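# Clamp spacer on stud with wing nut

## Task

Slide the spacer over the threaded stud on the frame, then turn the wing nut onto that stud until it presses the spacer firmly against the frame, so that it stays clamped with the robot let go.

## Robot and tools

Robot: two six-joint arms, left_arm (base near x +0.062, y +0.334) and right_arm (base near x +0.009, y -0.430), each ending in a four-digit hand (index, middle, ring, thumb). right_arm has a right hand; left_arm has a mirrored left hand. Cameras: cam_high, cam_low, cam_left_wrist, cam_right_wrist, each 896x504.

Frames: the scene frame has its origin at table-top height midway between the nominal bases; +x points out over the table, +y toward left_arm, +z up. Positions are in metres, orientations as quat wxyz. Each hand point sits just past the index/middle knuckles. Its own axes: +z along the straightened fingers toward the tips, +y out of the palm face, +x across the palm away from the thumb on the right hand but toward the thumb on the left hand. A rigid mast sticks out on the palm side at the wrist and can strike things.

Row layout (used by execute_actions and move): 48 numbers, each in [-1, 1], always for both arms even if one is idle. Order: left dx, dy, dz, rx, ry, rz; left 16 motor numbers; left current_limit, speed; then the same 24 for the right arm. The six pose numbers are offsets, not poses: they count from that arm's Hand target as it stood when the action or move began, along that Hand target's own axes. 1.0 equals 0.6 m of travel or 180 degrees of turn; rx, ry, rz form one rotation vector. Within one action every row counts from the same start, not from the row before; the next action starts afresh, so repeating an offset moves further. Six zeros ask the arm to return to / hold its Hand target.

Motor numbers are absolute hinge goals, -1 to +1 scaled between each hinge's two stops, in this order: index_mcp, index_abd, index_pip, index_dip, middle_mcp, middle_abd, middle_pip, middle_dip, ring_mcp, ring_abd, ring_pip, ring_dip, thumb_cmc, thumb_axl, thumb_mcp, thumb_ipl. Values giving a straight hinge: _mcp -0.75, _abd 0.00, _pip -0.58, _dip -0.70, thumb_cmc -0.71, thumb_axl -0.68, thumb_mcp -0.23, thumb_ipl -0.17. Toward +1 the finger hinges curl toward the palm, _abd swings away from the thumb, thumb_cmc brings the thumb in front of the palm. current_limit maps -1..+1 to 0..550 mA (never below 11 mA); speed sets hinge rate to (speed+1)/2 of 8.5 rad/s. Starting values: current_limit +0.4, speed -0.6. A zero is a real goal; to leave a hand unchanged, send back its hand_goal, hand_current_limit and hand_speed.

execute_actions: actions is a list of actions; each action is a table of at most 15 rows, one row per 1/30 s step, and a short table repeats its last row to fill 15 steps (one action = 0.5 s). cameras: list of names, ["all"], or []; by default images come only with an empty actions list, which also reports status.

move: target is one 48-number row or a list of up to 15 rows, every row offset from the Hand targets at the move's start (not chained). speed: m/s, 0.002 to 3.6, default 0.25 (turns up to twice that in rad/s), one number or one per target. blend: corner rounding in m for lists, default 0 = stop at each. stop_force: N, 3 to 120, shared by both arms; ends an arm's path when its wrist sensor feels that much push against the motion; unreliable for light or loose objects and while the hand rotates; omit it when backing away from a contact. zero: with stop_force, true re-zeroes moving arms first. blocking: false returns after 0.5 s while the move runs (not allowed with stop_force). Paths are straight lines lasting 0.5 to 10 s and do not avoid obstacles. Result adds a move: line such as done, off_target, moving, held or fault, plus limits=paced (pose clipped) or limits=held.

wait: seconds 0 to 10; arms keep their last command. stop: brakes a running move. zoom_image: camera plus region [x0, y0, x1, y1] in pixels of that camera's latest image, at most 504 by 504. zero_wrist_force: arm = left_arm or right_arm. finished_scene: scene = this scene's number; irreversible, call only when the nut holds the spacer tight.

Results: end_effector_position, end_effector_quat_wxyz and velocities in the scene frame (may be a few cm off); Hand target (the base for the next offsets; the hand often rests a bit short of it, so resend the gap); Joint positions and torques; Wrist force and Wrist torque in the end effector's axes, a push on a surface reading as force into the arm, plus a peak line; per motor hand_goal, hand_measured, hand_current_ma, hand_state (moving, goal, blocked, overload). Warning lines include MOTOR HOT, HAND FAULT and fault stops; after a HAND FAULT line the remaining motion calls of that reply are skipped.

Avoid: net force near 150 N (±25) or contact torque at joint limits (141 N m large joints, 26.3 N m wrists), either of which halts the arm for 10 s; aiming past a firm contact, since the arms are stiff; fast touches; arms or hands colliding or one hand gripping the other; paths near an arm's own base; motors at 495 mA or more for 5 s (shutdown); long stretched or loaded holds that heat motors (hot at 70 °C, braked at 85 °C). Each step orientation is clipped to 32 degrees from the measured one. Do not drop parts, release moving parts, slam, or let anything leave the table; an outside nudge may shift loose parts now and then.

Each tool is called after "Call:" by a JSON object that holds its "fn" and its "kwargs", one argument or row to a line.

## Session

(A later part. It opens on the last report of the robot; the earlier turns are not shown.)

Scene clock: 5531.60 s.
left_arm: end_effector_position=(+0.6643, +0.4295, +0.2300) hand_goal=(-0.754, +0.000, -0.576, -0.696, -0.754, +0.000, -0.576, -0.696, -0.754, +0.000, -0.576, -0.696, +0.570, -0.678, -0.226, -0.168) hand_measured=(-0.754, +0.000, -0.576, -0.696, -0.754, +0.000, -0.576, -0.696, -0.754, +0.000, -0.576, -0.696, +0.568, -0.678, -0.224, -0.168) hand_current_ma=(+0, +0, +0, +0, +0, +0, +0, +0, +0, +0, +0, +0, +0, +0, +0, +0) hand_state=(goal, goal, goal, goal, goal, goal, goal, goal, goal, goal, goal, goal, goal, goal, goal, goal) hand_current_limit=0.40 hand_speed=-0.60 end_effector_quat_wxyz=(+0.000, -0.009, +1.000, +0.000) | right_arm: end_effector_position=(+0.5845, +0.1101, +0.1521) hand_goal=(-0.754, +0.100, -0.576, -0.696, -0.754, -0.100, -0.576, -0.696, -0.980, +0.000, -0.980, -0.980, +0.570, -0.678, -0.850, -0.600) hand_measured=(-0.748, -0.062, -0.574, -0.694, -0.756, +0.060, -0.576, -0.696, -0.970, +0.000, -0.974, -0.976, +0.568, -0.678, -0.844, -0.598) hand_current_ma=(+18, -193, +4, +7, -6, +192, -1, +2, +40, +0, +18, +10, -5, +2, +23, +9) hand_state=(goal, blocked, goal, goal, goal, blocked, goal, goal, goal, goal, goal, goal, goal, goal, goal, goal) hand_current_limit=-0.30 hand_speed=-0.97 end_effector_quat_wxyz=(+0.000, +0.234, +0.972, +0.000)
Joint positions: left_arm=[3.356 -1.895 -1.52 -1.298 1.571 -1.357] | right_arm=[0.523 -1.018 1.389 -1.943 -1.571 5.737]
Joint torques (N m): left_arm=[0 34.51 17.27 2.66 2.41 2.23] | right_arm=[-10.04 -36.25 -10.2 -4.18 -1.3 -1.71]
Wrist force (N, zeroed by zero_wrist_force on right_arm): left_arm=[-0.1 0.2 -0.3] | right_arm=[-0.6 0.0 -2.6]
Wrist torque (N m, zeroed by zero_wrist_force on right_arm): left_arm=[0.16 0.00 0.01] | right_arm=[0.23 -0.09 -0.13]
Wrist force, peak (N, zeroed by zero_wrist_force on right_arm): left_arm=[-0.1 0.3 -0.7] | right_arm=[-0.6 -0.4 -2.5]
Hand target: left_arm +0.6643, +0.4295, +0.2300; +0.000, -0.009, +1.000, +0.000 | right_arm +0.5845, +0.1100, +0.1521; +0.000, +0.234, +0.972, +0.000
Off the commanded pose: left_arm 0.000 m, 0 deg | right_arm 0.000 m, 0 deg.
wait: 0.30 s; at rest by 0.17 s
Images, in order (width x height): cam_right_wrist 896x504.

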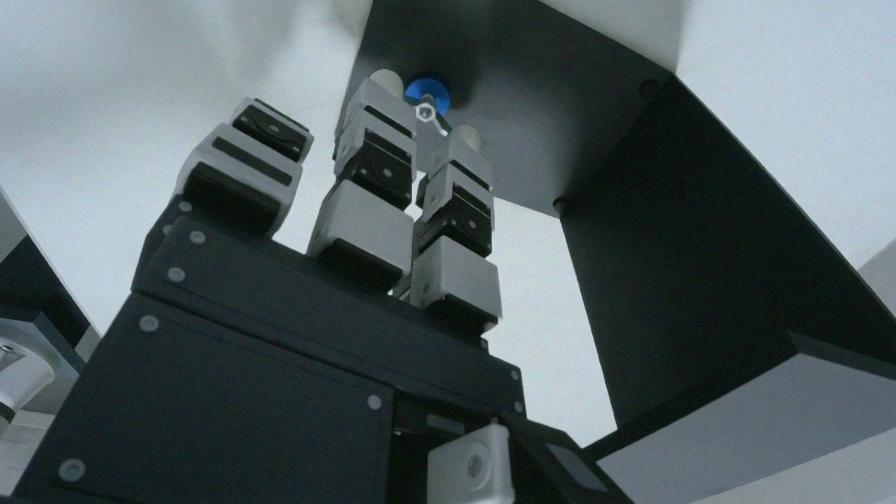

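Call:
{"fn": "move", "kwargs": {
  "target": [
    [0,0,0,0,0,0,-0.754,0,-0.576,-0.696,-0.754,0,-0.576,-0.696,-0.754,0,-0.576,-0.696,0.571,-0.678,-0.226,-0.168,0.4,-0.6, -0.01115,-0.00066,0,0,0,0.02778, -0.754,0.1,-0.576,-0.696,-0.754,-0.1,-0.576,-0.696,-0.98,0,-0.98,-0.98,0.571,-0.678,-0.85,-0.6,-0.3,-0.97],
    [0,0,0,0,0,0,-0.754,0,-0.576,-0.696,-0.754,0,-0.576,-0.696,-0.754,0,-0.576,-0.696,0.571,-0.678,-0.226,-0.168,0.4,-0.6, -0.0222,-0.00229,0,0,0,0.05556, -0.754,0.1,-0.576,-0.696,-0.754,-0.1,-0.576,-0.696,-0.98,0,-0.98,-0.98,0.571,-0.678,-0.85,-0.6,-0.3,-0.97],
    [0,0,0,0,0,0,-0.754,0,-0.576,-0.696,-0.754,0,-0.576,-0.696,-0.754,0,-0.576,-0.696,0.571,-0.678,-0.226,-0.168,0.4,-0.6, -0.03306,-0.00488,0,0,0,0.08333, -0.754,0.1,-0.576,-0.696,-0.754,-0.1,-0.576,-0.696,-0.98,0,-0.98,-0.98,0.571,-0.678,-0.85,-0.6,-0.3,-0.97],
    [0,0,0,0,0,0,-0.754,0,-0.576,-0.696,-0.754,0,-0.576,-0.696,-0.754,0,-0.576,-0.696,0.571,-0.678,-0.226,-0.168,0.4,-0.6, -0.04366,-0.0084,0,0,0,0.11111, -0.754,0.1,-0.576,-0.696,-0.754,-0.1,-0.576,-0.696,-0.98,0,-0.98,-0.98,0.571,-0.678,-0.85,-0.6,-0.3,-0.97]
  ],
  "speed": 0.05,
  "blend": 0.002,
  "cameras": ["cam_right_wrist","cam_low"]
}}

Call:
{"fn": "zoom_image", "kwargs": {
  "camera": "cam_right_wrist",
  "region": [410, 90, 445, 125]
}}

Call:
{"fn": "zoom_image", "kwargs": {
  "camera": "cam_low",
  "region": [420, 180, 560, 340]
}}

Scene clock: 5552.23 s.
left_arm: end_effector_position=(+0.6643, +0.4295, +0.2300) hand_goal=(-0.754, +0.000, -0.576, -0.696, -0.754, +0.000, -0.576, -0.696, -0.754, +0.000, -0.576, -0.696, +0.570, -0.678, -0.226, -0.168) hand_measured=(-0.754, +0.000, -0.576, -0.696, -0.754, +0.000, -0.576, -0.696, -0.754, +0.000, -0.576, -0.696, +0.568, -0.678, -0.224, -0.168) hand_current_ma=(+0, +0, +0, +0, +0, +0, +0, +0, +0, +0, +0, +0, +0, +0, +0, +0) hand_state=(goal, goal, goal, goal, goal, goal, goal, goal, goal, goal, goal, goal, goal, goal, goal, goal) hand_current_limit=0.40 hand_speed=-0.60 end_effector_quat_wxyz=(+0.000, -0.009, +1.000, +0.000) | right_arm: end_effector_position=(+0.6055, +0.0937, +0.1521) hand_goal=(-0.754, +0.100, -0.576, -0.696, -0.754, -0.100, -0.576, -0.696, -0.980, +0.000, -0.980, -0.980, +0.570, -0.678, -0.850, -0.600) hand_measured=(-0.748, -0.062, -0.574, -0.694, -0.758, +0.060, -0.578, -0.696, -0.970, +0.000, -0.974, -0.976, +0.568, -0.678, -0.844, -0.598) hand_current_ma=(+18, -192, +4, +7, -11, +192, -4, +1, +40, +0, +18, +10, -5, +2, +23, +9) hand_state=(goal, blocked, goal, goal, goal, blocked, goal, goal, goal, goal, goal, goal, goal, goal, goal, goal) hand_current_limit=-0.30 hand_speed=-0.97 end_effector_quat_wxyz=(+0.000, +0.399, +0.917, +0.000)
Joint positions: left_arm=[3.356 -1.895 -1.52 -1.298 1.571 -1.357] | right_arm=[0.531 -1.002 1.364 -1.933 -1.571 6.093]
Joint torques (N m): left_arm=[-0.13 34.69 17.36 2.66 2.54 2.19] | right_arm=[9.42 -37.52 -32.84 -0.6 0.34 1.97]
Wrist force (N, zeroed by zero_wrist_force on right_arm): left_arm=[-0.1 0.1 -0.6] | right_arm=[1.6 -0.1 -0.7]
Wrist torque (N m, zeroed by zero_wrist_force on right_arm): left_arm=[0.17 0.00 0.01] | right_arm=[0.04 0.21 0.03]
Wrist force, peak (N, zeroed by zero_wrist_force on right_arm): left_arm=[0.1 0.1 -0.8] | right_arm=[-0.5 0.0 -2.8]
Hand target: left_arm +0.6643, +0.4295, +0.2300; +0.000, -0.009, +1.000, +0.000 | right_arm +0.6056, +0.0936, +0.1521; +0.000, +0.399, +0.917, +0.000
Off the commanded pose: left_arm 0.000 m, 0 deg | right_arm 0.000 m, 0 deg.
move: done
Images, in order (width x height): cam_low 896x504, cam_right_wrist 896x504.

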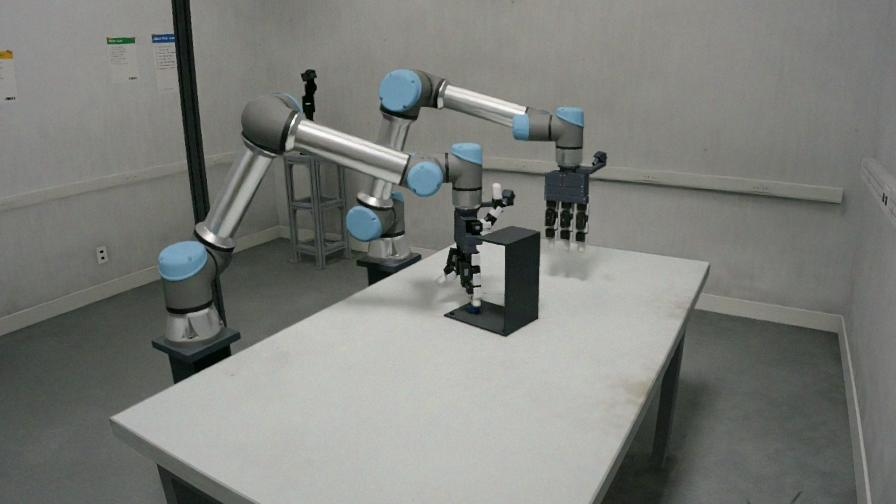

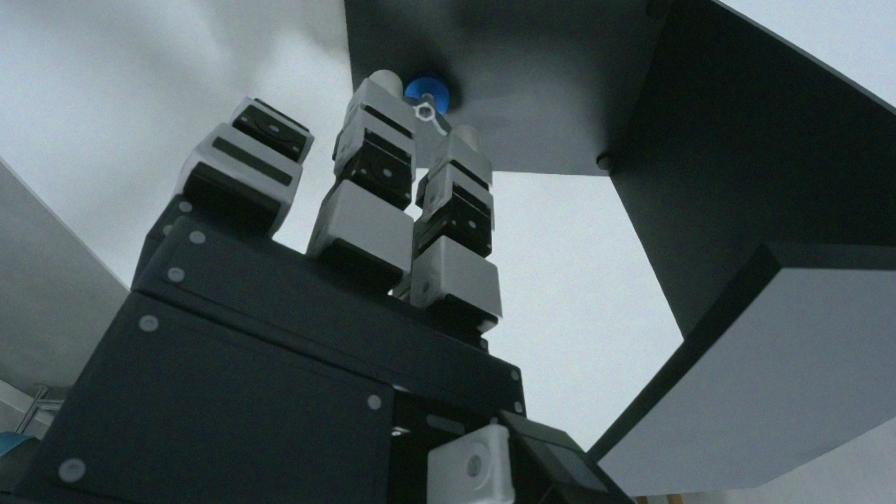

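Scaled by 14.400.

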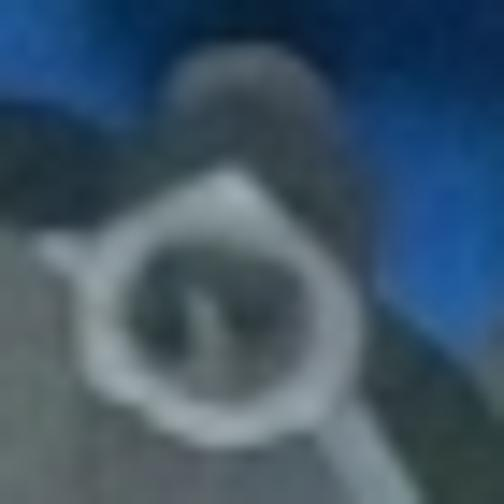

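Scaled by 3.150.

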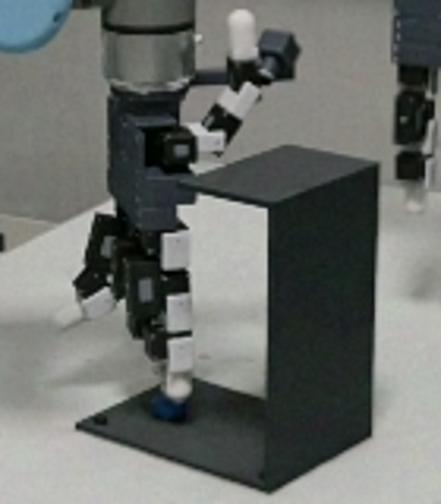

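Call:
{"fn": "move", "kwargs": {
  "target": [
    [0,0,0,0,0,0,-0.754,0,-0.576,-0.696,-0.754,0,-0.576,-0.696,-0.754,0,-0.576,-0.696,0.571,-0.678,-0.226,-0.168,0.4,-0.6, 0.0009,0,0,0,0,0, -0.754,0.1,-0.576,-0.696,-0.754,-0.1,-0.576,-0.696,-0.98,0,-0.98,-0.98,0.571,-0.678,-0.85,-0.6,-0.3,-0.97]
  ],
  "speed": 0.004,
  "cameras": []
}}

Call:
{"fn": "wait", "kwargs": {
  "seconds": 0.3,
  "cameras": []
}}

Call:
{"fn": "move", "kwargs": {
  "target": [
    [0,0,0,0,0,0,-0.754,0,-0.576,-0.696,-0.754,0,-0.576,-0.696,-0.754,0,-0.576,-0.696,0.571,-0.678,-0.226,-0.168,0.4,-0.6, 0,0,0.0005,0,0,0, -0.754,0.1,-0.576,-0.696,-0.754,-0.1,-0.576,-0.696,-0.98,0,-0.98,-0.98,0.571,-0.678,-0.85,-0.6,-0.3,-0.97]
  ],
  "speed": 0.004,
  "cameras": []
}}

Call:
{"fn": "wait", "kwargs": {
  "seconds": 0.3,
  "cameras": ["cam_right_wrist"]
}}

Call:
{"fn": "zoom_image", "kwargs": {
  "camera": "cam_right_wrist",
  "region": [410, 90, 445, 125]
}}

Scene clock: 5561.20 s.
left_arm: end_effector_position=(+0.6643, +0.4295, +0.2300) hand_goal=(-0.754, +0.000, -0.576, -0.696, -0.754, +0.000, -0.576, -0.696, -0.754, +0.000, -0.576, -0.696, +0.570, -0.678, -0.226, -0.168) hand_measured=(-0.754, +0.000, -0.576, -0.696, -0.754, +0.000, -0.576, -0.696, -0.754, +0.000, -0.576, -0.696, +0.568, -0.678, -0.224, -0.168) hand_current_ma=(+0, +0, +0, +0, +0, +0, +0, +0, +0, +0, +0, +0, +0, +0, +0, +0) hand_state=(goal, goal, goal, goal, goal, goal, goal, goal, goal, goal, goal, goal, goal, goal, goal, goal) hand_current_limit=0.40 hand_speed=-0.60 end_effector_quat_wxyz=(+0.000, -0.009, +1.000, +0.000) | right_arm: end_effector_position=(+0.6052, +0.0940, +0.1521) hand_goal=(-0.754, +0.100, -0.576, -0.696, -0.754, -0.100, -0.576, -0.696, -0.980, +0.000, -0.980, -0.980, +0.570, -0.678, -0.850, -0.600) hand_measured=(-0.748, -0.062, -0.574, -0.694, -0.756, +0.060, -0.578, -0.696, -0.970, +0.000, -0.974, -0.976, +0.568, -0.678, -0.844, -0.598) hand_current_ma=(+18, -192, +4, +7, -9, +192, -4, +1, +40, +0, +18, +10, -5, +2, +23, +9) hand_state=(goal, blocked, goal, goal, goal, blocked, goal, goal, goal, goal, goal, goal, goal, goal, goal, goal) hand_current_limit=-0.30 hand_speed=-0.97 end_effector_quat_wxyz=(+0.000, +0.399, +0.917, +0.000)
Joint positions: left_arm=[3.356 -1.895 -1.52 -1.298 1.571 -1.357] | right_arm=[0.531 -1.002 1.364 -1.933 -1.571 6.094]
Joint torques (N m): left_arm=[0.08 35.03 17.44 2.66 2.47 2.23] | right_arm=[10.59 -37.5 -32.38 -0.48 -1.35 1.96]
Wrist force (N, zeroed by zero_wrist_force on right_arm): left_arm=[-0.2 0.1 -0.5] | right_arm=[-0.4 0.1 -0.3]
Wrist torque (N m, zeroed by zero_wrist_force on right_arm): left_arm=[0.16 0.01 0.00] | right_arm=[0.00 -0.09 -0.12]
Wrist force, peak (N, zeroed by zero_wrist_force on right_arm): left_arm=[-0.1 0.5 -0.7] | right_arm=[2.1 0.1 -1.0]
Hand target: left_arm +0.6643, +0.4295, +0.2300; +0.000, -0.009, +1.000, +0.000 | right_arm +0.6052, +0.0940, +0.1521; +0.000, +0.399, +0.917, +0.000
Off the commanded pose: left_arm 0.000 m, 0 deg | right_arm 0.000 m, 0 deg.
move: done
No camera images: "cameras" was empty.

Scene clock: 5561.50 s.
left_arm: end_effector_position=(+0.6643, +0.4295, +0.2300) hand_goal=(-0.754, +0.000, -0.576, -0.696, -0.754, +0.000, -0.576, -0.696, -0.754, +0.000, -0.576, -0.696, +0.570, -0.678, -0.226, -0.168) hand_measured=(-0.754, +0.000, -0.576, -0.696, -0.754, +0.000, -0.576, -0.696, -0.754, +0.000, -0.576, -0.696, +0.568, -0.678, -0.224, -0.168) hand_current_ma=(+0, +0, +0, +0, +0, +0, +0, +0, +0, +0, +0, +0, +0, +0, +0, +0) hand_state=(goal, goal, goal, goal, goal, goal, goal, goal, goal, goal, goal, goal, goal, goal, goal, goal) hand_current_limit=0.40 hand_speed=-0.60 end_effector_quat_wxyz=(+0.000, -0.009, +1.000, +0.000) | right_arm: end_effector_position=(+0.6052, +0.0940, +0.1521) hand_goal=(-0.754, +0.100, -0.576, -0.696, -0.754, -0.100, -0.576, -0.696, -0.980, +0.000, -0.980, -0.980, +0.570, -0.678, -0.850, -0.600) hand_measured=(-0.748, -0.062, -0.574, -0.694, -0.756, +0.060, -0.578, -0.696, -0.970, +0.000, -0.974, -0.976, +0.568, -0.678, -0.844, -0.598) hand_current_ma=(+18, -192, +4, +7, -9, +192, -4, +1, +40, +0, +18, +10, -5, +2, +23, +9) hand_state=(goal, blocked, goal, goal, goal, blocked, goal, goal, goal, goal, goal, goal, goal, goal, goal, goal) hand_current_limit=-0.30 hand_speed=-0.97 end_effector_quat_wxyz=(+0.000, +0.399, +0.917, +0.000)
Joint positions: left_arm=[3.356 -1.895 -1.52 -1.298 1.571 -1.357] | right_arm=[0.531 -1.002 1.364 -1.933 -1.571 6.094]
Joint torques (N m): left_arm=[-0.15 35.52 16.87 2.58 2.4 2.37] | right_arm=[10.82 -37.97 -32.27 -0.53 -1.36 2.06]
Wrist force (N, zeroed by zero_wrist_force on right_arm): left_arm=[-0.1 0.0 -0.3] | right_arm=[-0.5 0.1 -0.3]
Wrist torque (N m, zeroed by zero_wrist_force on right_arm): left_arm=[0.14 0.00 0.02] | right_arm=[0.00 -0.13 -0.12]
Wrist force, peak (N, zeroed by zero_wrist_force on right_arm): left_arm=[0.0 0.2 -0.6] | right_arm=[-0.6 0.5 -0.5]
Hand target: left_arm +0.6643, +0.4295, +0.2300; +0.000, -0.009, +1.000, +0.000 | right_arm +0.6052, +0.0940, +0.1521; +0.000, +0.399, +0.917, +0.000
Off the commanded pose: left_arm 0.000 m, 0 deg | right_arm 0.000 m, 0 deg.
wait: 0.30 s; at rest by 0.17 s
No camera images: "cameras" was empty.

Scene clock: 5562.20 s.
left_arm: end_effector_position=(+0.6643, +0.4295, +0.2300) hand_goal=(-0.754, +0.000, -0.576, -0.696, -0.754, +0.000, -0.576, -0.696, -0.754, +0.000, -0.576, -0.696, +0.570, -0.678, -0.226, -0.168) hand_measured=(-0.754, +0.000, -0.576, -0.696, -0.754, +0.000, -0.576, -0.696, -0.754, +0.000, -0.576, -0.696, +0.568, -0.678, -0.224, -0.168) hand_current_ma=(+0, +0, +0, +0, +0, +0, +0, +0, +0, +0, +0, +0, +0, +0, +0, +0) hand_state=(goal, goal, goal, goal, goal, goal, goal, goal, goal, goal, goal, goal, goal, goal, goal, goal) hand_current_limit=0.40 hand_speed=-0.60 end_effector_quat_wxyz=(+0.000, -0.009, +1.000, +0.000) | right_arm: end_effector_position=(+0.6052, +0.0940, +0.1519) hand_goal=(-0.754, +0.100, -0.576, -0.696, -0.754, -0.100, -0.576, -0.696, -0.980, +0.000, -0.980, -0.980, +0.570, -0.678, -0.850, -0.600) hand_measured=(-0.750, -0.062, -0.574, -0.694, -0.756, +0.060, -0.578, -0.696, -0.970, +0.000, -0.974, -0.976, +0.568, -0.678, -0.844, -0.598) hand_current_ma=(+15, -192, +4, +7, -8, +192, -4, +1, +40, +0, +18, +10, -5, +2, +23, +9) hand_state=(goal, blocked, goal, goal, goal, blocked, goal, goal, goal, goal, goal, goal, goal, goal, goal, goal) hand_current_limit=-0.30 hand_speed=-0.97 end_effector_quat_wxyz=(+0.000, +0.399, +0.917, +0.000)
Joint positions: left_arm=[3.356 -1.895 -1.52 -1.298 1.571 -1.357] | right_arm=[0.531 -1.002 1.364 -1.934 -1.571 6.094]
Joint torques (N m): left_arm=[0.12 35.62 17.4 2.66 2.53 2.31] | right_arm=[10.88 -36.46 -10.14 -4.35 -1.28 1.99]
Wrist force (N, zeroed by zero_wrist_force on right_arm): left_arm=[0.0 0.3 -0.4] | right_arm=[-0.8 0.1 -2.6]
Wrist torque (N m, zeroed by zero_wrist_force on right_arm): left_arm=[0.18 0.00 0.01] | right_arm=[0.24 -0.10 -0.14]
Wrist force, peak (N, zeroed by zero_wrist_force on right_arm): left_arm=[-0.1 0.3 -0.7] | right_arm=[-0.8 0.1 -2.6]
Hand target: left_arm +0.6643, +0.4295, +0.2300; +0.000, -0.009, +1.000, +0.000 | right_arm +0.6052, +0.0940, +0.1518; +0.000, +0.399, +0.917, +0.000
Off the commanded pose: left_arm 0.000 m, 0 deg | right_arm 0.000 m, 0 deg.
move: done
No camera images: "cameras" was empty.

Scene clock: 5562.50 s.
left_arm: end_effector_position=(+0.6643, +0.4295, +0.2300) hand_goal=(-0.754, +0.000, -0.576, -0.696, -0.754, +0.000, -0.576, -0.696, -0.754, +0.000, -0.576, -0.696, +0.570, -0.678, -0.226, -0.168) hand_measured=(-0.754, +0.000, -0.576, -0.696, -0.754, +0.000, -0.576, -0.696, -0.754, +0.000, -0.576, -0.696, +0.568, -0.678, -0.224, -0.168) hand_current_ma=(+0, +0, +0, +0, +0, +0, +0, +0, +0, +0, +0, +0, +0, +0, +0, +0) hand_state=(goal, goal, goal, goal, goal, goal, goal, goal, goal, goal, goal, goal, goal, goal, goal, goal) hand_current_limit=0.40 hand_speed=-0.60 end_effector_quat_wxyz=(+0.000, -0.009, +1.000, +0.000) | right_arm: end_effector_position=(+0.6052, +0.0940, +0.1518) hand_goal=(-0.754, +0.100, -0.576, -0.696, -0.754, -0.100, -0.576, -0.696, -0.980, +0.000, -0.980, -0.980, +0.570, -0.678, -0.850, -0.600) hand_measured=(-0.750, -0.062, -0.574, -0.694, -0.756, +0.060, -0.578, -0.696, -0.970, +0.000, -0.974, -0.976, +0.568, -0.678, -0.844, -0.598) hand_current_ma=(+15, -193, +4, +7, -8, +192, -4, +1, +40, +0, +18, +10, -5, +2, +23, +9) hand_state=(goal, blocked, goal, goal, goal, blocked, goal, goal, goal, goal, goal, goal, goal, goal, goal, goal) hand_current_limit=-0.30 hand_speed=-0.97 end_effector_quat_wxyz=(+0.000, +0.399, +0.917, +0.000)
Joint positions: left_arm=[3.356 -1.895 -1.52 -1.298 1.571 -1.357] | right_arm=[0.531 -1.002 1.364 -1.934 -1.571 6.094]
Joint torques (N m): left_arm=[0.24 34.35 17.23 2.6 2.5 2.28] | right_arm=[10.84 -36.39 -10.53 -4.36 -1.33 2.03]
Wrist force (N, zeroed by zero_wrist_force on right_arm): left_arm=[0.0 0.3 -0.6] | right_arm=[-1.0 0.1 -2.7]
Wrist torque (N m, zeroed by zero_wrist_force on right_arm): left_arm=[0.19 -0.01 0.01] | right_arm=[0.25 -0.10 -0.16]
Wrist force, peak (N, zeroed by zero_wrist_force on right_arm): left_arm=[-0.2 0.2 -0.7] | right_arm=[-0.5 -0.3 -2.9]
Hand target: left_arm +0.6643, +0.4295, +0.2300; +0.000, -0.009, +1.000, +0.000 | right_arm +0.6052, +0.0940, +0.1518; +0.000, +0.399, +0.917, +0.000
Off the commanded pose: left_arm 0.000 m, 0 deg | right_arm 0.000 m, 0 deg.
wait: 0.30 s; at rest by 0.17 s
Images, in order (width x height): cam_right_wrist 896x504.

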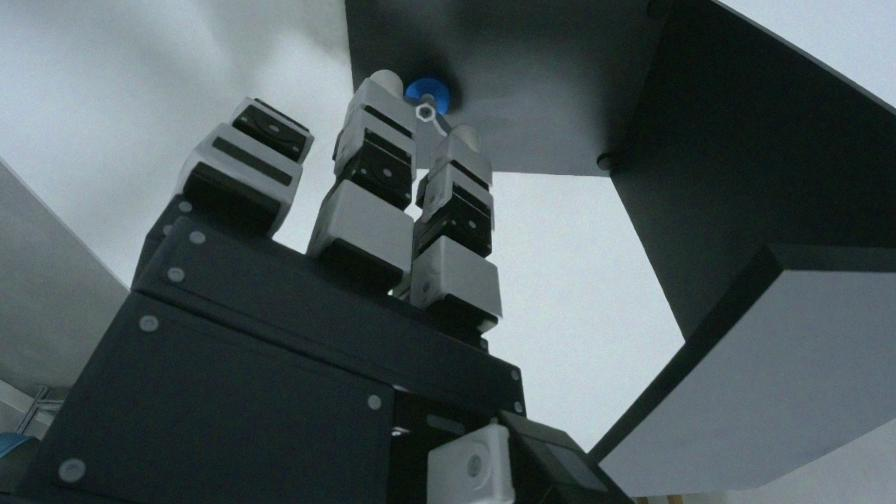

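Scaled by 14.400.

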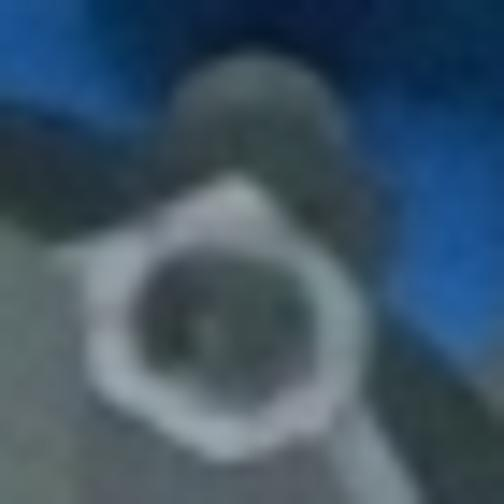

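Call:
{"fn": "move", "kwargs": {
  "target": [
    [0,0,0,0,0,0,-0.754,0,-0.576,-0.696,-0.754,0,-0.576,-0.696,-0.754,0,-0.576,-0.696,0.571,-0.678,-0.226,-0.168,0.4,-0.6, -0.0002,0,-0.0012,0,0,0, -0.754,0.1,-0.576,-0.696,-0.754,-0.1,-0.576,-0.696,-0.98,0,-0.98,-0.98,0.571,-0.678,-0.85,-0.6,-0.3,-0.97]
  ],
  "speed": 0.004,
  "cameras": []
}}

Call:
{"fn": "wait", "kwargs": {
  "seconds": 0.3,
  "cameras": ["cam_right_wrist"]
}}

Call:
{"fn": "zoom_image", "kwargs": {
  "camera": "cam_right_wrist",
  "region": [410, 90, 445, 125]
}}

Scene clock: 5569.80 s.
left_arm: end_effector_position=(+0.6643, +0.4295, +0.2300) hand_goal=(-0.754, +0.000, -0.576, -0.696, -0.754, +0.000, -0.576, -0.696, -0.754, +0.000, -0.576, -0.696, +0.570, -0.678, -0.226, -0.168) hand_measured=(-0.754, +0.000, -0.576, -0.696, -0.754, +0.000, -0.576, -0.696, -0.754, +0.000, -0.576, -0.696, +0.568, -0.678, -0.224, -0.168) hand_current_ma=(+0, +0, +0, +0, +0, +0, +0, +0, +0, +0, +0, +0, +0, +0, +0, +0) hand_state=(goal, goal, goal, goal, goal, goal, goal, goal, goal, goal, goal, goal, goal, goal, goal, goal) hand_current_limit=0.40 hand_speed=-0.60 end_effector_quat_wxyz=(+0.000, -0.009, +1.000, +0.000) | right_arm: end_effector_position=(+0.6052, +0.0940, +0.1525) hand_goal=(-0.754, +0.100, -0.576, -0.696, -0.754, -0.100, -0.576, -0.696, -0.980, +0.000, -0.980, -0.980, +0.570, -0.678, -0.850, -0.600) hand_measured=(-0.750, -0.062, -0.574, -0.694, -0.756, +0.060, -0.578, -0.696, -0.970, +0.000, -0.974, -0.976, +0.568, -0.678, -0.844, -0.598) hand_current_ma=(+15, -193, +4, +7, -8, +192, -4, +1, +40, +0, +18, +10, -5, +2, +23, +9) hand_state=(goal, blocked, goal, goal, goal, blocked, goal, goal, goal, goal, goal, goal, goal, goal, goal, goal) hand_current_limit=-0.30 hand_speed=-0.97 end_effector_quat_wxyz=(+0.000, +0.399, +0.917, +0.000)
Joint positions: left_arm=[3.356 -1.895 -1.52 -1.298 1.571 -1.357] | right_arm=[0.531 -1.002 1.363 -1.932 -1.571 6.094]
Joint torques (N m): left_arm=[0.25 35.06 17.33 2.63 2.43 2.35] | right_arm=[-9.89 -51.15 -32.8 -0.5 -1.28 -1.68]
Wrist force (N, zeroed by zero_wrist_force on right_arm): left_arm=[-0.1 0.2 -0.6] | right_arm=[-0.2 0.4 -0.1]
Wrist torque (N m, zeroed by zero_wrist_force on right_arm): left_arm=[0.18 0.01 0.01] | right_arm=[0.02 0.02 -0.09]
Wrist force, peak (N, zeroed by zero_wrist_force on right_arm): left_arm=[-0.2 0.2 -0.8] | right_arm=[-0.6 -0.2 -3.0]
Hand target: left_arm +0.6643, +0.4295, +0.2300; +0.000, -0.009, +1.000, +0.000 | right_arm +0.6053, +0.0939, +0.1526; +0.000, +0.399, +0.917, +0.000
Off the commanded pose: left_arm 0.000 m, 0 deg | right_arm 0.000 m, 0 deg.
move: done
No camera images: "cameras" was empty.

Scene clock: 5570.10 s.
left_arm: end_effector_position=(+0.6643, +0.4295, +0.2300) hand_goal=(-0.754, +0.000, -0.576, -0.696, -0.754, +0.000, -0.576, -0.696, -0.754, +0.000, -0.576, -0.696, +0.570, -0.678, -0.226, -0.168) hand_measured=(-0.754, +0.000, -0.576, -0.696, -0.754, +0.000, -0.576, -0.696, -0.754, +0.000, -0.576, -0.696, +0.568, -0.678, -0.224, -0.168) hand_current_ma=(+0, +0, +0, +0, +0, +0, +0, +0, +0, +0, +0, +0, +0, +0, +0, +0) hand_state=(goal, goal, goal, goal, goal, goal, goal, goal, goal, goal, goal, goal, goal, goal, goal, goal) hand_current_limit=0.40 hand_speed=-0.60 end_effector_quat_wxyz=(+0.000, -0.009, +1.000, +0.000) | right_arm: end_effector_position=(+0.6053, +0.0939, +0.1526) hand_goal=(-0.754, +0.100, -0.576, -0.696, -0.754, -0.100, -0.576, -0.696, -0.980, +0.000, -0.980, -0.980, +0.570, -0.678, -0.850, -0.600) hand_measured=(-0.750, -0.062, -0.574, -0.694, -0.756, +0.060, -0.578, -0.696, -0.970, +0.000, -0.974, -0.976, +0.568, -0.678, -0.844, -0.598) hand_current_ma=(+15, -192, +4, +7, -8, +192, -4, +1, +40, +0, +18, +10, -5, +2, +23, +9) hand_state=(goal, blocked, goal, goal, goal, blocked, goal, goal, goal, goal, goal, goal, goal, goal, goal, goal) hand_current_limit=-0.30 hand_speed=-0.97 end_effector_quat_wxyz=(+0.000, +0.399, +0.917, +0.000)
Joint positions: left_arm=[3.356 -1.895 -1.52 -1.298 1.571 -1.357] | right_arm=[0.531 -1.002 1.363 -1.932 -1.571 6.094]
Joint torques (N m): left_arm=[0.34 34.62 17.28 2.66 2.48 2.27] | right_arm=[-11.22 -51.64 -32.98 -0.55 -1.29 -1.78]
Wrist force (N, zeroed by zero_wrist_force on right_arm): left_arm=[0.0 0.2 -0.5] | right_arm=[0.3 0.0 -0.2]
Wrist torque (N m, zeroed by zero_wrist_force on right_arm): left_arm=[0.17 -0.01 0.02] | right_arm=[-0.01 -0.03 -0.07]
Wrist force, peak (N, zeroed by zero_wrist_force on right_arm): left_arm=[-0.2 0.3 -0.7] | right_arm=[0.5 0.2 -0.2]
Hand target: left_arm +0.6643, +0.4295, +0.2300; +0.000, -0.009, +1.000, +0.000 | right_arm +0.6053, +0.0939, +0.1526; +0.000, +0.399, +0.917, +0.000
Off the commanded pose: left_arm 0.000 m, 0 deg | right_arm 0.000 m, 0 deg.
wait: 0.30 s; at rest by 0.17 s
Images, in order (width x height): cam_right_wrist 896x504.

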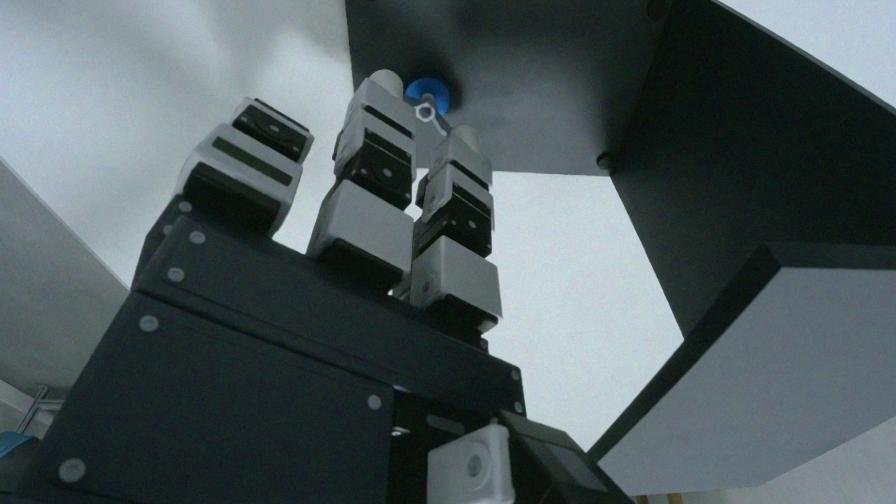

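Scaled by 14.400.

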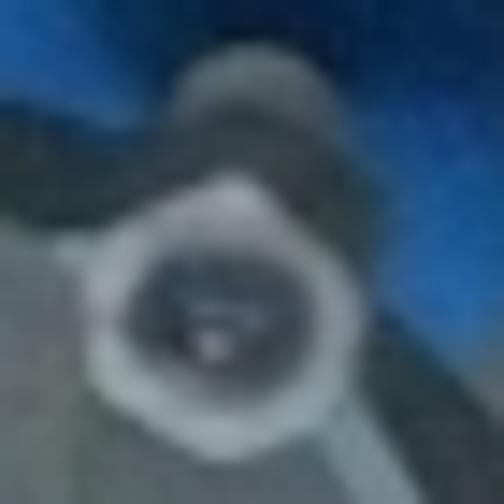

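Call:
{"fn": "move", "kwargs": {
  "target": [
    [0,0,0,0,0,0,-0.754,0,-0.576,-0.696,-0.754,0,-0.576,-0.696,-0.754,0,-0.576,-0.696,0.571,-0.678,-0.226,-0.168,0.4,-0.6, 0,0,0.0006,0,0,0, -0.754,0.1,-0.576,-0.696,-0.754,-0.1,-0.576,-0.696,-0.98,0,-0.98,-0.98,0.571,-0.678,-0.85,-0.6,-0.3,-0.97]
  ],
  "speed": 0.004,
  "cameras": []
}}

Call:
{"fn": "wait", "kwargs": {
  "seconds": 0.3,
  "cameras": ["cam_right_wrist","cam_low"]
}}

Call:
{"fn": "zoom_image", "kwargs": {
  "camera": "cam_low",
  "region": [455, 280, 490, 315]
}}

Scene clock: 5612.80 s.
left_arm: end_effector_position=(+0.6643, +0.4295, +0.2300) hand_goal=(-0.754, +0.000, -0.576, -0.696, -0.754, +0.000, -0.576, -0.696, -0.754, +0.000, -0.576, -0.696, +0.570, -0.678, -0.226, -0.168) hand_measured=(-0.754, +0.000, -0.576, -0.696, -0.754, +0.000, -0.576, -0.696, -0.754, +0.000, -0.576, -0.696, +0.568, -0.678, -0.224, -0.168) hand_current_ma=(+0, +0, +0, +0, +0, +0, +0, +0, +0, +0, +0, +0, +0, +0, +0, +0) hand_state=(goal, goal, goal, goal, goal, goal, goal, goal, goal, goal, goal, goal, goal, goal, goal, goal) hand_current_limit=0.40 hand_speed=-0.60 end_effector_quat_wxyz=(+0.000, -0.009, +1.000, +0.000) | right_arm: end_effector_position=(+0.6053, +0.0939, +0.1523) hand_goal=(-0.754, +0.100, -0.576, -0.696, -0.754, -0.100, -0.576, -0.696, -0.980, +0.000, -0.980, -0.980, +0.570, -0.678, -0.850, -0.600) hand_measured=(-0.750, -0.062, -0.574, -0.694, -0.756, +0.060, -0.578, -0.696, -0.970, +0.000, -0.974, -0.976, +0.568, -0.678, -0.844, -0.598) hand_current_ma=(+15, -193, +4, +7, -8, +192, -4, +1, +40, +0, +18, +10, -5, +2, +23, +9) hand_state=(goal, blocked, goal, goal, goal, blocked, goal, goal, goal, goal, goal, goal, goal, goal, goal, goal) hand_current_limit=-0.30 hand_speed=-0.97 end_effector_quat_wxyz=(+0.000, +0.399, +0.917, +0.000)
Joint positions: left_arm=[3.356 -1.895 -1.52 -1.298 1.571 -1.357] | right_arm=[0.531 -1.002 1.364 -1.933 -1.571 6.094]
Joint torques (N m): left_arm=[0.57 35.07 16.79 2.62 2.52 2.17] | right_arm=[-11.24 -38.66 -11.78 -4.52 -1.24 -1.8]
Wrist force (N, zeroed by zero_wrist_force on right_arm): left_arm=[-0.1 0.3 -0.5] | right_arm=[0.2 0.3 -0.2]
Wrist torque (N m, zeroed by zero_wrist_force on right_arm): left_arm=[0.19 0.01 0.00] | right_arm=[0.02 -0.03 -0.07]
Wrist force, peak (N, zeroed by zero_wrist_force on right_arm): left_arm=[0.1 0.3 -0.7] | right_arm=[0.2 0.4 -0.5]
Hand target: left_arm +0.6643, +0.4295, +0.2300; +0.000, -0.009, +1.000, +0.000 | right_arm +0.6053, +0.0939, +0.1522; +0.000, +0.399, +0.917, +0.000
Off the commanded pose: left_arm 0.000 m, 0 deg | right_arm 0.000 m, 0 deg.
move: done
No camera images: "cameras" was empty.

Scene clock: 5613.10 s.
left_arm: end_effector_position=(+0.6643, +0.4295, +0.2300) hand_goal=(-0.754, +0.000, -0.576, -0.696, -0.754, +0.000, -0.576, -0.696, -0.754, +0.000, -0.576, -0.696, +0.570, -0.678, -0.226, -0.168) hand_measured=(-0.754, +0.000, -0.576, -0.696, -0.754, +0.000, -0.576, -0.696, -0.754, +0.000, -0.576, -0.696, +0.568, -0.678, -0.224, -0.168) hand_current_ma=(+0, +0, +0, +0, +0, +0, +0, +0, +0, +0, +0, +0, +0, +0, +0, +0) hand_state=(goal, goal, goal, goal, goal, goal, goal, goal, goal, goal, goal, goal, goal, goal, goal, goal) hand_current_limit=0.40 hand_speed=-0.60 end_effector_quat_wxyz=(+0.000, -0.009, +1.000, +0.000) | right_arm: end_effector_position=(+0.6053, +0.0939, +0.1522) hand_goal=(-0.754, +0.100, -0.576, -0.696, -0.754, -0.100, -0.576, -0.696, -0.980, +0.000, -0.980, -0.980, +0.570, -0.678, -0.850, -0.600) hand_measured=(-0.750, -0.062, -0.574, -0.694, -0.756, +0.060, -0.578, -0.696, -0.970, +0.000, -0.974, -0.976, +0.568, -0.678, -0.844, -0.598) hand_current_ma=(+15, -193, +4, +7, -8, +192, -4, +1, +40, +0, +18, +10, -5, +2, +23, +9) hand_state=(goal, blocked, goal, goal, goal, blocked, goal, goal, goal, goal, goal, goal, goal, goal, goal, goal) hand_current_limit=-0.30 hand_speed=-0.97 end_effector_quat_wxyz=(+0.000, +0.399, +0.917, +0.000)
Joint positions: left_arm=[3.356 -1.895 -1.52 -1.298 1.571 -1.357] | right_arm=[0.531 -1.002 1.364 -1.933 -1.571 6.094]
Joint torques (N m): left_arm=[0.24 35.15 17.51 2.64 2.31 2.39] | right_arm=[-11.21 -37.72 -11.45 -4.63 -1.23 -1.74]
Wrist force (N, zeroed by zero_wrist_force on right_arm): left_arm=[0.1 0.0 -0.4] | right_arm=[0.1 0.1 -0.4]
Wrist torque (N m, zeroed by zero_wrist_force on right_arm): left_arm=[0.13 -0.02 0.03] | right_arm=[0.02 -0.02 -0.08]
Wrist force, peak (N, zeroed by zero_wrist_force on right_arm): left_arm=[-0.2 0.3 -0.6] | right_arm=[0.4 0.2 -0.3]
Hand target: left_arm +0.6643, +0.4295, +0.2300; +0.000, -0.009, +1.000, +0.000 | right_arm +0.6053, +0.0939, +0.1522; +0.000, +0.399, +0.917, +0.000
Off the commanded pose: left_arm 0.000 m, 0 deg | right_arm 0.000 m, 0 deg.
wait: 0.30 s; at rest by 0.17 s
Images, in order (width x height): cam_low 896x504, cam_right_wrist 896x504.

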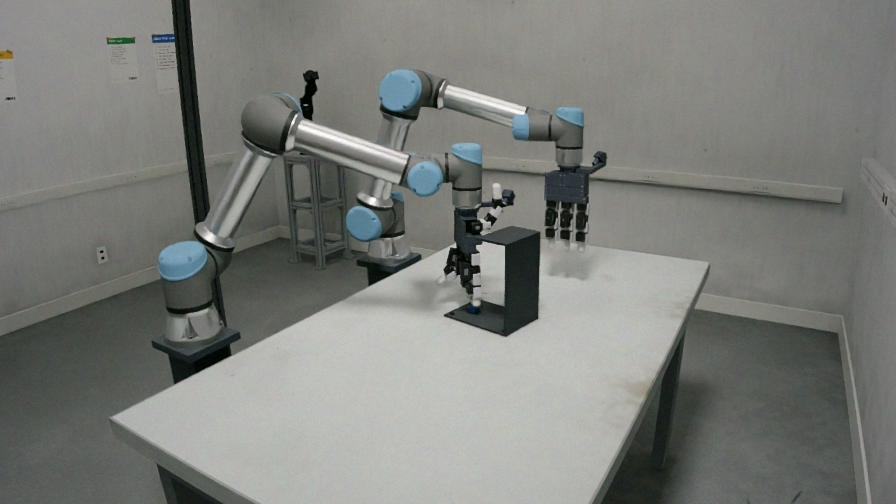

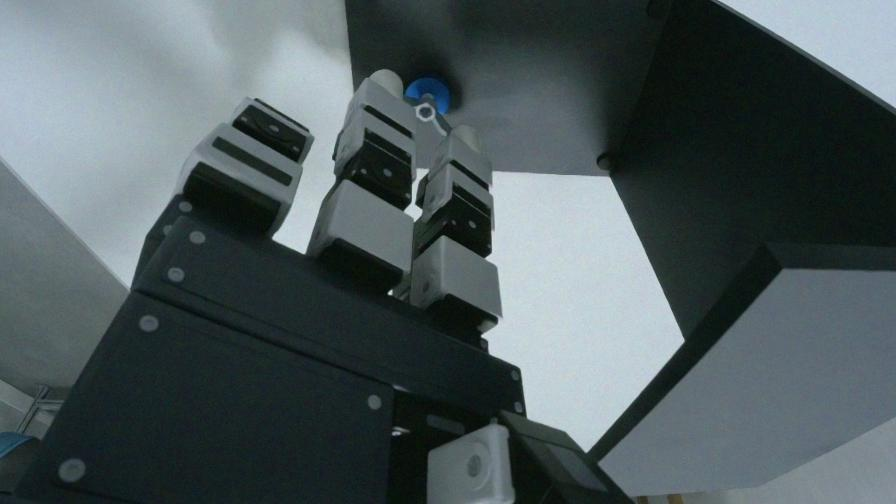

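Scaled by 14.400.

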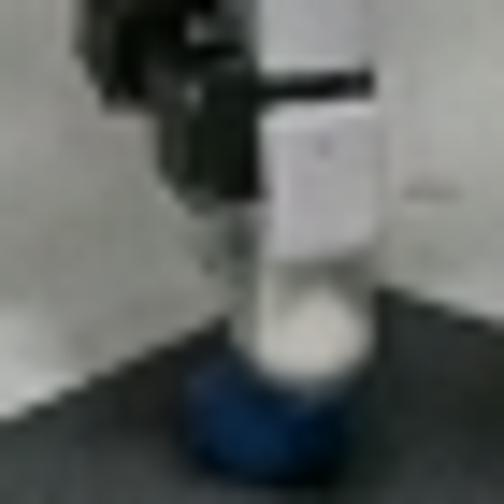

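Call:
{"fn": "move", "kwargs": {
  "target": [
    [0,0,0,0,0,0,-0.754,0,-0.576,-0.696,-0.754,0,-0.576,-0.696,-0.754,0,-0.576,-0.696,0.571,-0.678,-0.226,-0.168,0.4,-0.6, -0.01097,-0.00065,0.0002,0,0,0.02778, -0.754,0.1,-0.576,-0.696,-0.754,-0.1,-0.576,-0.696,-0.98,0,-0.98,-0.98,0.571,-0.678,-0.85,-0.6,-0.3,-0.97],
    [0,0,0,0,0,0,-0.754,0,-0.576,-0.696,-0.754,0,-0.576,-0.696,-0.754,0,-0.576,-0.696,0.571,-0.678,-0.226,-0.168,0.4,-0.6, -0.02185,-0.00226,0.0003,0,0,0.05556, -0.754,0.1,-0.576,-0.696,-0.754,-0.1,-0.576,-0.696,-0.98,0,-0.98,-0.98,0.571,-0.678,-0.85,-0.6,-0.3,-0.97],
    [0,0,0,0,0,0,-0.754,0,-0.576,-0.696,-0.754,0,-0.576,-0.696,-0.754,0,-0.576,-0.696,0.571,-0.678,-0.226,-0.168,0.4,-0.6, -0.03254,-0.00481,0.0003,0,0,0.08333, -0.754,0.1,-0.576,-0.696,-0.754,-0.1,-0.576,-0.696,-0.98,0,-0.98,-0.98,0.571,-0.678,-0.85,-0.6,-0.3,-0.97],
    [0,0,0,0,0,0,-0.754,0,-0.576,-0.696,-0.754,0,-0.576,-0.696,-0.754,0,-0.576,-0.696,0.571,-0.678,-0.226,-0.168,0.4,-0.6, -0.04297,-0.00828,0.0003,0,0,0.11111, -0.754,0.1,-0.576,-0.696,-0.754,-0.1,-0.576,-0.696,-0.98,0,-0.98,-0.98,0.571,-0.678,-0.85,-0.6,-0.3,-0.97]
  ],
  "speed": 0.05,
  "blend": 0.002,
  "cameras": ["cam_right_wrist"]
}}

Call:
{"fn": "zoom_image", "kwargs": {
  "camera": "cam_right_wrist",
  "region": [410, 90, 445, 125]
}}

Scene clock: 5641.20 s.
left_arm: end_effector_position=(+0.6643, +0.4295, +0.2300) hand_goal=(-0.754, +0.000, -0.576, -0.696, -0.754, +0.000, -0.576, -0.696, -0.754, +0.000, -0.576, -0.696, +0.570, -0.678, -0.226, -0.168) hand_measured=(-0.754, +0.000, -0.576, -0.696, -0.754, +0.000, -0.576, -0.696, -0.754, +0.000, -0.576, -0.696, +0.568, -0.678, -0.224, -0.168) hand_current_ma=(+0, +0, +0, +0, +0, +0, +0, +0, +0, +0, +0, +0, +0, +0, +0, +0) hand_state=(goal, goal, goal, goal, goal, goal, goal, goal, goal, goal, goal, goal, goal, goal, goal, goal) hand_current_limit=0.40 hand_speed=-0.60 end_effector_quat_wxyz=(+0.000, -0.009, +1.000, +0.000) | right_arm: end_effector_position=(+0.6194, +0.0713, +0.1520) hand_goal=(-0.754, +0.100, -0.576, -0.696, -0.754, -0.100, -0.576, -0.696, -0.980, +0.000, -0.980, -0.980, +0.570, -0.678, -0.850, -0.600) hand_measured=(-0.750, -0.012, -0.574, -0.694, -0.762, +0.104, -0.580, -0.698, -0.970, +0.000, -0.974, -0.976, +0.568, -0.678, -0.844, -0.598) hand_current_ma=(+16, -192, +4, +7, -31, +192, -14, -3, +40, +0, +18, +10, -5, +2, +23, +9) hand_state=(goal, blocked, goal, goal, goal, blocked, goal, goal, goal, goal, goal, goal, goal, goal, goal, goal) hand_current_limit=-0.30 hand_speed=-0.97 end_effector_quat_wxyz=(-0.018, +0.495, +0.869, +0.009)
Joint positions: left_arm=[3.356 -1.895 -1.52 -1.298 1.571 -1.357] | right_arm=[0.506 -1.002 1.36 -1.927 -1.531 6.283]
Joint torques (N m): left_arm=[0.7 35 17.06 2.66 2.53 2.18] | right_arm=[-12.44 -50.37 -11.26 -0.45 1.81 1.92]
Wrist force (N, zeroed by zero_wrist_force on right_arm): left_arm=[-0.3 0.1 -0.6] | right_arm=[1.5 -0.3 -1.0]
Wrist torque (N m, zeroed by zero_wrist_force on right_arm): left_arm=[0.17 0.02 -0.01] | right_arm=[0.12 0.19 0.01]
Wrist force, peak (N, zeroed by zero_wrist_force on right_arm): left_arm=[-0.3 0.3 -0.8] | right_arm=[2.5 -0.1 -0.9]
Hand target: left_arm +0.6643, +0.4295, +0.2300; +0.000, -0.009, +1.000, +0.000 | right_arm +0.6192, +0.0717, +0.1520; +0.000, +0.552, +0.834, +0.000
Off the commanded pose: left_arm 0.000 m, 0 deg | right_arm 0.000 m, 8 deg.
joint sent to its limit (right arm) — joint 6 (wrist 3), upper limit. The joint targets are off in orientation, not in position.
move: off_target (right_arm)
Images, in order (width x height): cam_right_wrist 896x504.

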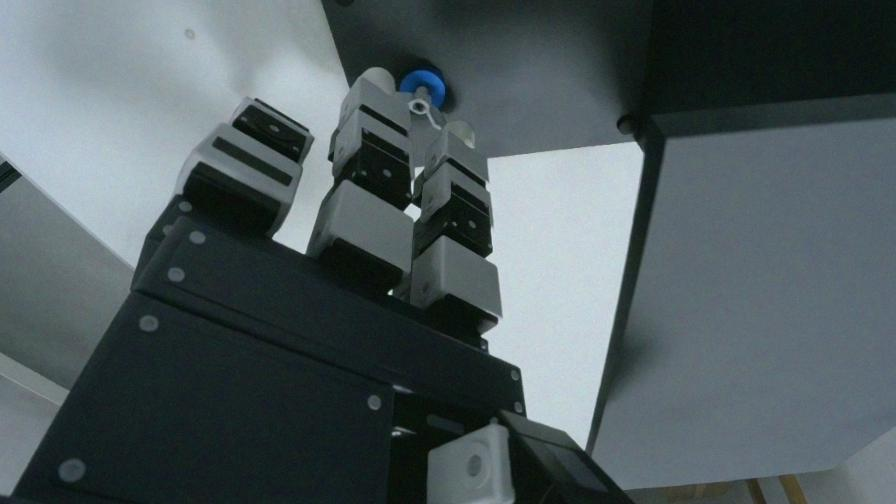

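Scaled by 14.400.

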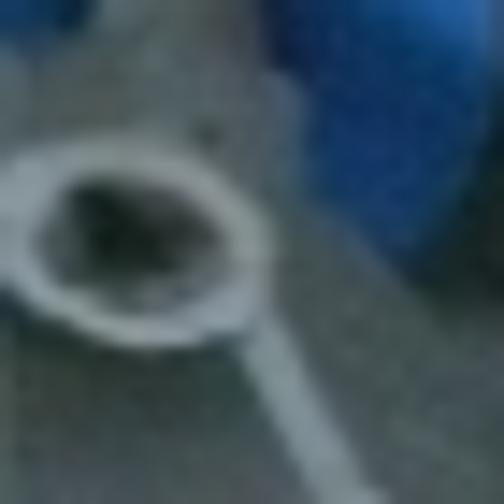

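Call:
{"fn": "move", "kwargs": {
  "target": [
    [0,0,0,0,0,0,-0.754,0,-0.576,-0.696,-0.754,0,-0.576,-0.696,-0.754,0,-0.576,-0.696,0.571,-0.678,-0.226,-0.168,0.4,-0.6, 0.02167,-0.00225,0,0,0,-0.05556, -0.754,0.1,-0.576,-0.696,-0.754,-0.1,-0.576,-0.696,-0.98,0,-0.98,-0.98,0.571,-0.678,-0.85,-0.6,-0.3,-0.97],
    [0,0,0,0,0,0,-0.754,0,-0.576,-0.696,-0.754,0,-0.576,-0.696,-0.754,0,-0.576,-0.696,0.571,-0.678,-0.226,-0.168,0.4,-0.6, 0.04312,-0.00688,0,0,0,-0.11111, -0.754,0.1,-0.576,-0.696,-0.754,-0.1,-0.576,-0.696,-0.98,0,-0.98,-0.98,0.571,-0.678,-0.85,-0.6,-0.3,-0.97]
  ],
  "speed": 0.04,
  "blend": 0.002,
  "cameras": ["cam_right_wrist"]
}}

Call:
{"fn": "zoom_image", "kwargs": {
  "camera": "cam_right_wrist",
  "region": [400, 80, 450, 130]
}}

Scene clock: 5658.40 s.
left_arm: end_effector_position=(+0.6643, +0.4295, +0.2300) hand_goal=(-0.754, +0.000, -0.576, -0.696, -0.754, +0.000, -0.576, -0.696, -0.754, +0.000, -0.576, -0.696, +0.570, -0.678, -0.226, -0.168) hand_measured=(-0.754, +0.000, -0.576, -0.696, -0.754, +0.000, -0.576, -0.696, -0.754, +0.000, -0.576, -0.696, +0.568, -0.678, -0.224, -0.168) hand_current_ma=(+0, +0, +0, +0, +0, +0, +0, +0, +0, +0, +0, +0, +0, +0, +0, +0) hand_state=(goal, goal, goal, goal, goal, goal, goal, goal, goal, goal, goal, goal, goal, goal, goal, goal) hand_current_limit=0.40 hand_speed=-0.60 end_effector_quat_wxyz=(+0.000, -0.009, +1.000, +0.000) | right_arm: end_effector_position=(+0.6053, +0.0939, +0.1520) hand_goal=(-0.754, +0.100, -0.576, -0.696, -0.754, -0.100, -0.576, -0.696, -0.980, +0.000, -0.980, -0.980, +0.570, -0.678, -0.850, -0.600) hand_measured=(-0.756, +0.096, -0.578, -0.698, -0.756, -0.090, -0.578, -0.698, -0.970, +0.000, -0.974, -0.976, +0.568, -0.678, -0.844, -0.598) hand_current_ma=(-4, -10, -7, -3, -4, +32, -7, -3, +40, +0, +18, +10, -5, +2, +23, +9) hand_state=(goal, goal, goal, goal, goal, goal, goal, goal, goal, goal, goal, goal, goal, goal, goal, goal) hand_current_limit=-0.30 hand_speed=-0.97 end_effector_quat_wxyz=(+0.000, +0.399, +0.917, +0.000) end_effector_velocity=(+0.000, +0.001, +0.001) end_effector_angular_velocity=(+0.001, +0.000, +0.005)
Joint positions: left_arm=[3.356 -1.895 -1.52 -1.298 1.571 -1.357] | right_arm=[0.531 -1.002 1.364 -1.933 -1.571 6.094]
Joint velocities: left_arm=[within noise] | right_arm=[0 -0.001 0 0 0.001 -0.005]
Joint torques (N m): left_arm=[0.17 35.1 17.5 2.73 2.47 2.21] | right_arm=[-11.54 -50.58 -11.86 -4.54 -1.26 -1.86]
Wrist force (N, zeroed by zero_wrist_force on right_arm): left_arm=[-0.1 0.1 -0.5] | right_arm=[0.2 0.0 -0.4]
Wrist torque (N m, zeroed by zero_wrist_force on right_arm): left_arm=[0.15 0.00 0.01] | right_arm=[0.00 -0.02 0.05]
Wrist force, peak (N, zeroed by zero_wrist_force on right_arm): left_arm=[-0.1 0.3 -0.8] | right_arm=[-1.8 -0.8 -2.2]
Hand target: left_arm +0.6643, +0.4295, +0.2300; +0.000, -0.009, +1.000, +0.000 | right_arm +0.6053, +0.0939, +0.1520; +0.000, +0.399, +0.917, +0.000
Off the commanded pose: left_arm 0.000 m, 0 deg | right_arm 0.000 m, 0 deg.
move: done
Images, in order (width x height): cam_right_wrist 896x504.

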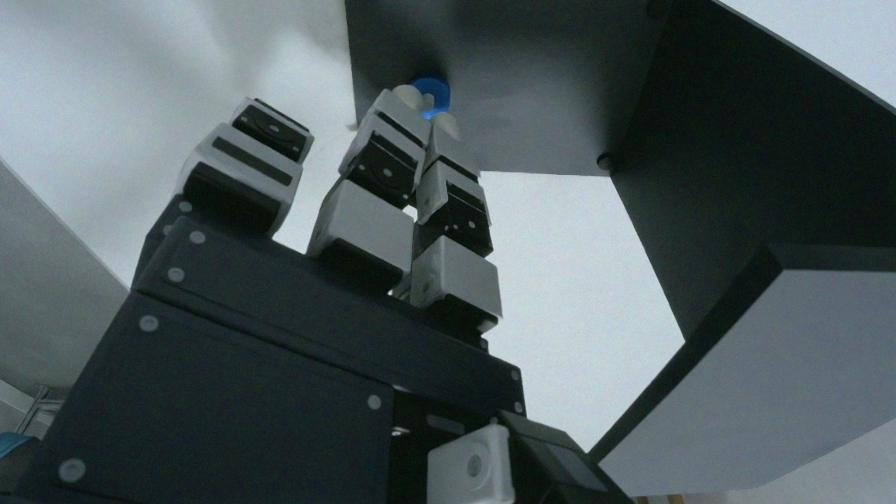

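Scaled by 10.080.

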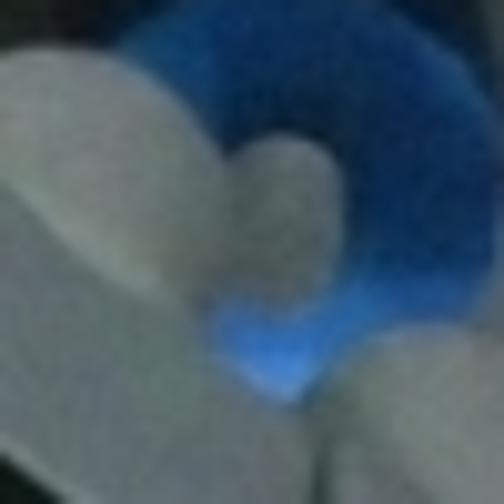

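Call:
{"fn": "zoom_image", "kwargs": {
  "camera": "cam_right_wrist",
  "region": [300, 60, 520, 180]
}}

Call:
{"fn": "wait", "kwargs": {
  "seconds": 0.1,
  "cameras": ["cam_low","cam_high"]
}}

Call:
{"fn": "zoom_image", "kwargs": {
  "camera": "cam_low",
  "region": [430, 280, 520, 340]
}}

Scaled by 2.291.

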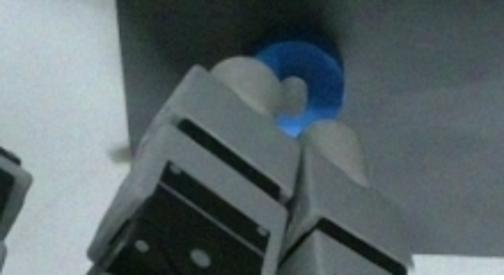

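Scene clock: 5667.90 s.
left_arm: end_effector_position=(+0.6643, +0.4295, +0.2300) hand_goal=(-0.754, +0.000, -0.576, -0.696, -0.754, +0.000, -0.576, -0.696, -0.754, +0.000, -0.576, -0.696, +0.570, -0.678, -0.226, -0.168) hand_measured=(-0.754, +0.000, -0.576, -0.696, -0.754, +0.000, -0.576, -0.696, -0.754, +0.000, -0.576, -0.696, +0.568, -0.678, -0.224, -0.168) hand_current_ma=(+0, +0, +0, +0, +0, +0, +0, +0, +0, +0, +0, +0, +0, +0, +0, +0) hand_state=(goal, goal, goal, goal, goal, goal, goal, goal, goal, goal, goal, goal, goal, goal, goal, goal) hand_current_limit=0.40 hand_speed=-0.60 end_effector_quat_wxyz=(+0.000, -0.009, +1.000, +0.000) | right_arm: end_effector_position=(+0.6053, +0.0939, +0.1520) hand_goal=(-0.754, +0.100, -0.576, -0.696, -0.754, -0.100, -0.576, -0.696, -0.980, +0.000, -0.980, -0.980, +0.570, -0.678, -0.850, -0.600) hand_measured=(-0.756, +0.096, -0.578, -0.698, -0.756, -0.090, -0.578, -0.698, -0.970, +0.000, -0.974, -0.976, +0.568, -0.678, -0.844, -0.598) hand_current_ma=(-4, -10, -7, -3, -4, +32, -7, -3, +40, +0, +18, +10, -5, +2, +23, +9) hand_state=(goal, goal, goal, goal, goal, goal, goal, goal, goal, goal, goal, goal, goal, goal, goal, goal) hand_current_limit=-0.30 hand_speed=-0.97 end_effector_quat_wxyz=(+0.000, +0.399, +0.917, +0.000)
Joint positions: left_arm=[3.356 -1.895 -1.52 -1.298 1.571 -1.357] | right_arm=[0.531 -1.002 1.364 -1.933 -1.571 6.094]
Joint torques (N m): left_arm=[0.41 34.9 16.79 2.58 2.41 2.18] | right_arm=[-11.06 -51.33 -11.47 -4.48 1.07 -2.05]
Wrist force (N, zeroed by zero_wrist_force on right_arm): left_arm=[-0.2 0.4 -0.6] | right_arm=[0.1 0.1 -0.4]
Wrist torque (N m, zeroed by zero_wrist_force on right_arm): left_arm=[0.21 0.01 0.00] | right_arm=[0.02 -0.01 0.05]
Wrist force, peak (N, zeroed by zero_wrist_force on right_arm): left_arm=[-0.1 0.1 -0.7] | right_arm=[0.6 0.4 -0.1]
Hand target: left_arm +0.6643, +0.4295, +0.2300; +0.000, -0.009, +1.000, +0.000 | right_arm +0.6053, +0.0939, +0.1520; +0.000, +0.399, +0.917, +0.000
Off the commanded pose: left_arm 0.000 m, 0 deg | right_arm 0.000 m, 0 deg.
wait: 0.10 s; at rest from the start
Images, in order (width x height): cam_high 896x504, cam_low 896x504.

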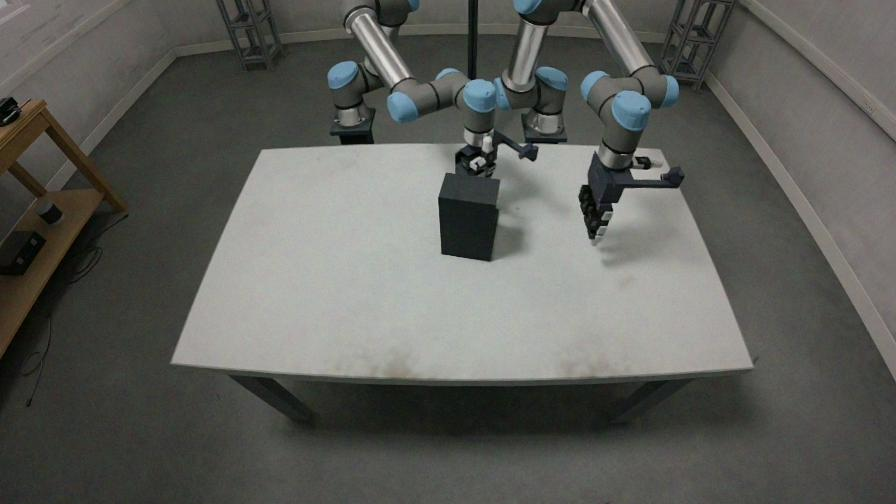

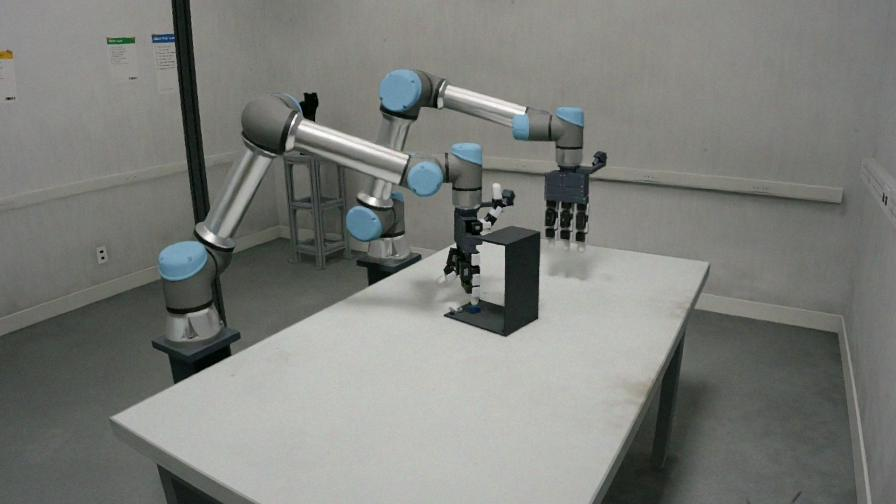

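Scaled by 5.600.

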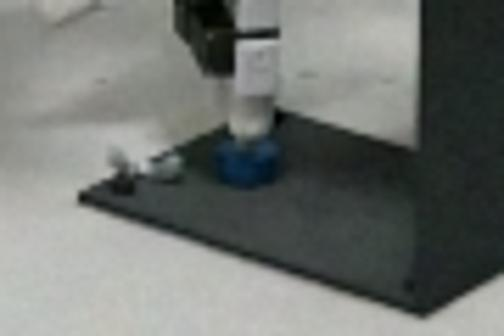

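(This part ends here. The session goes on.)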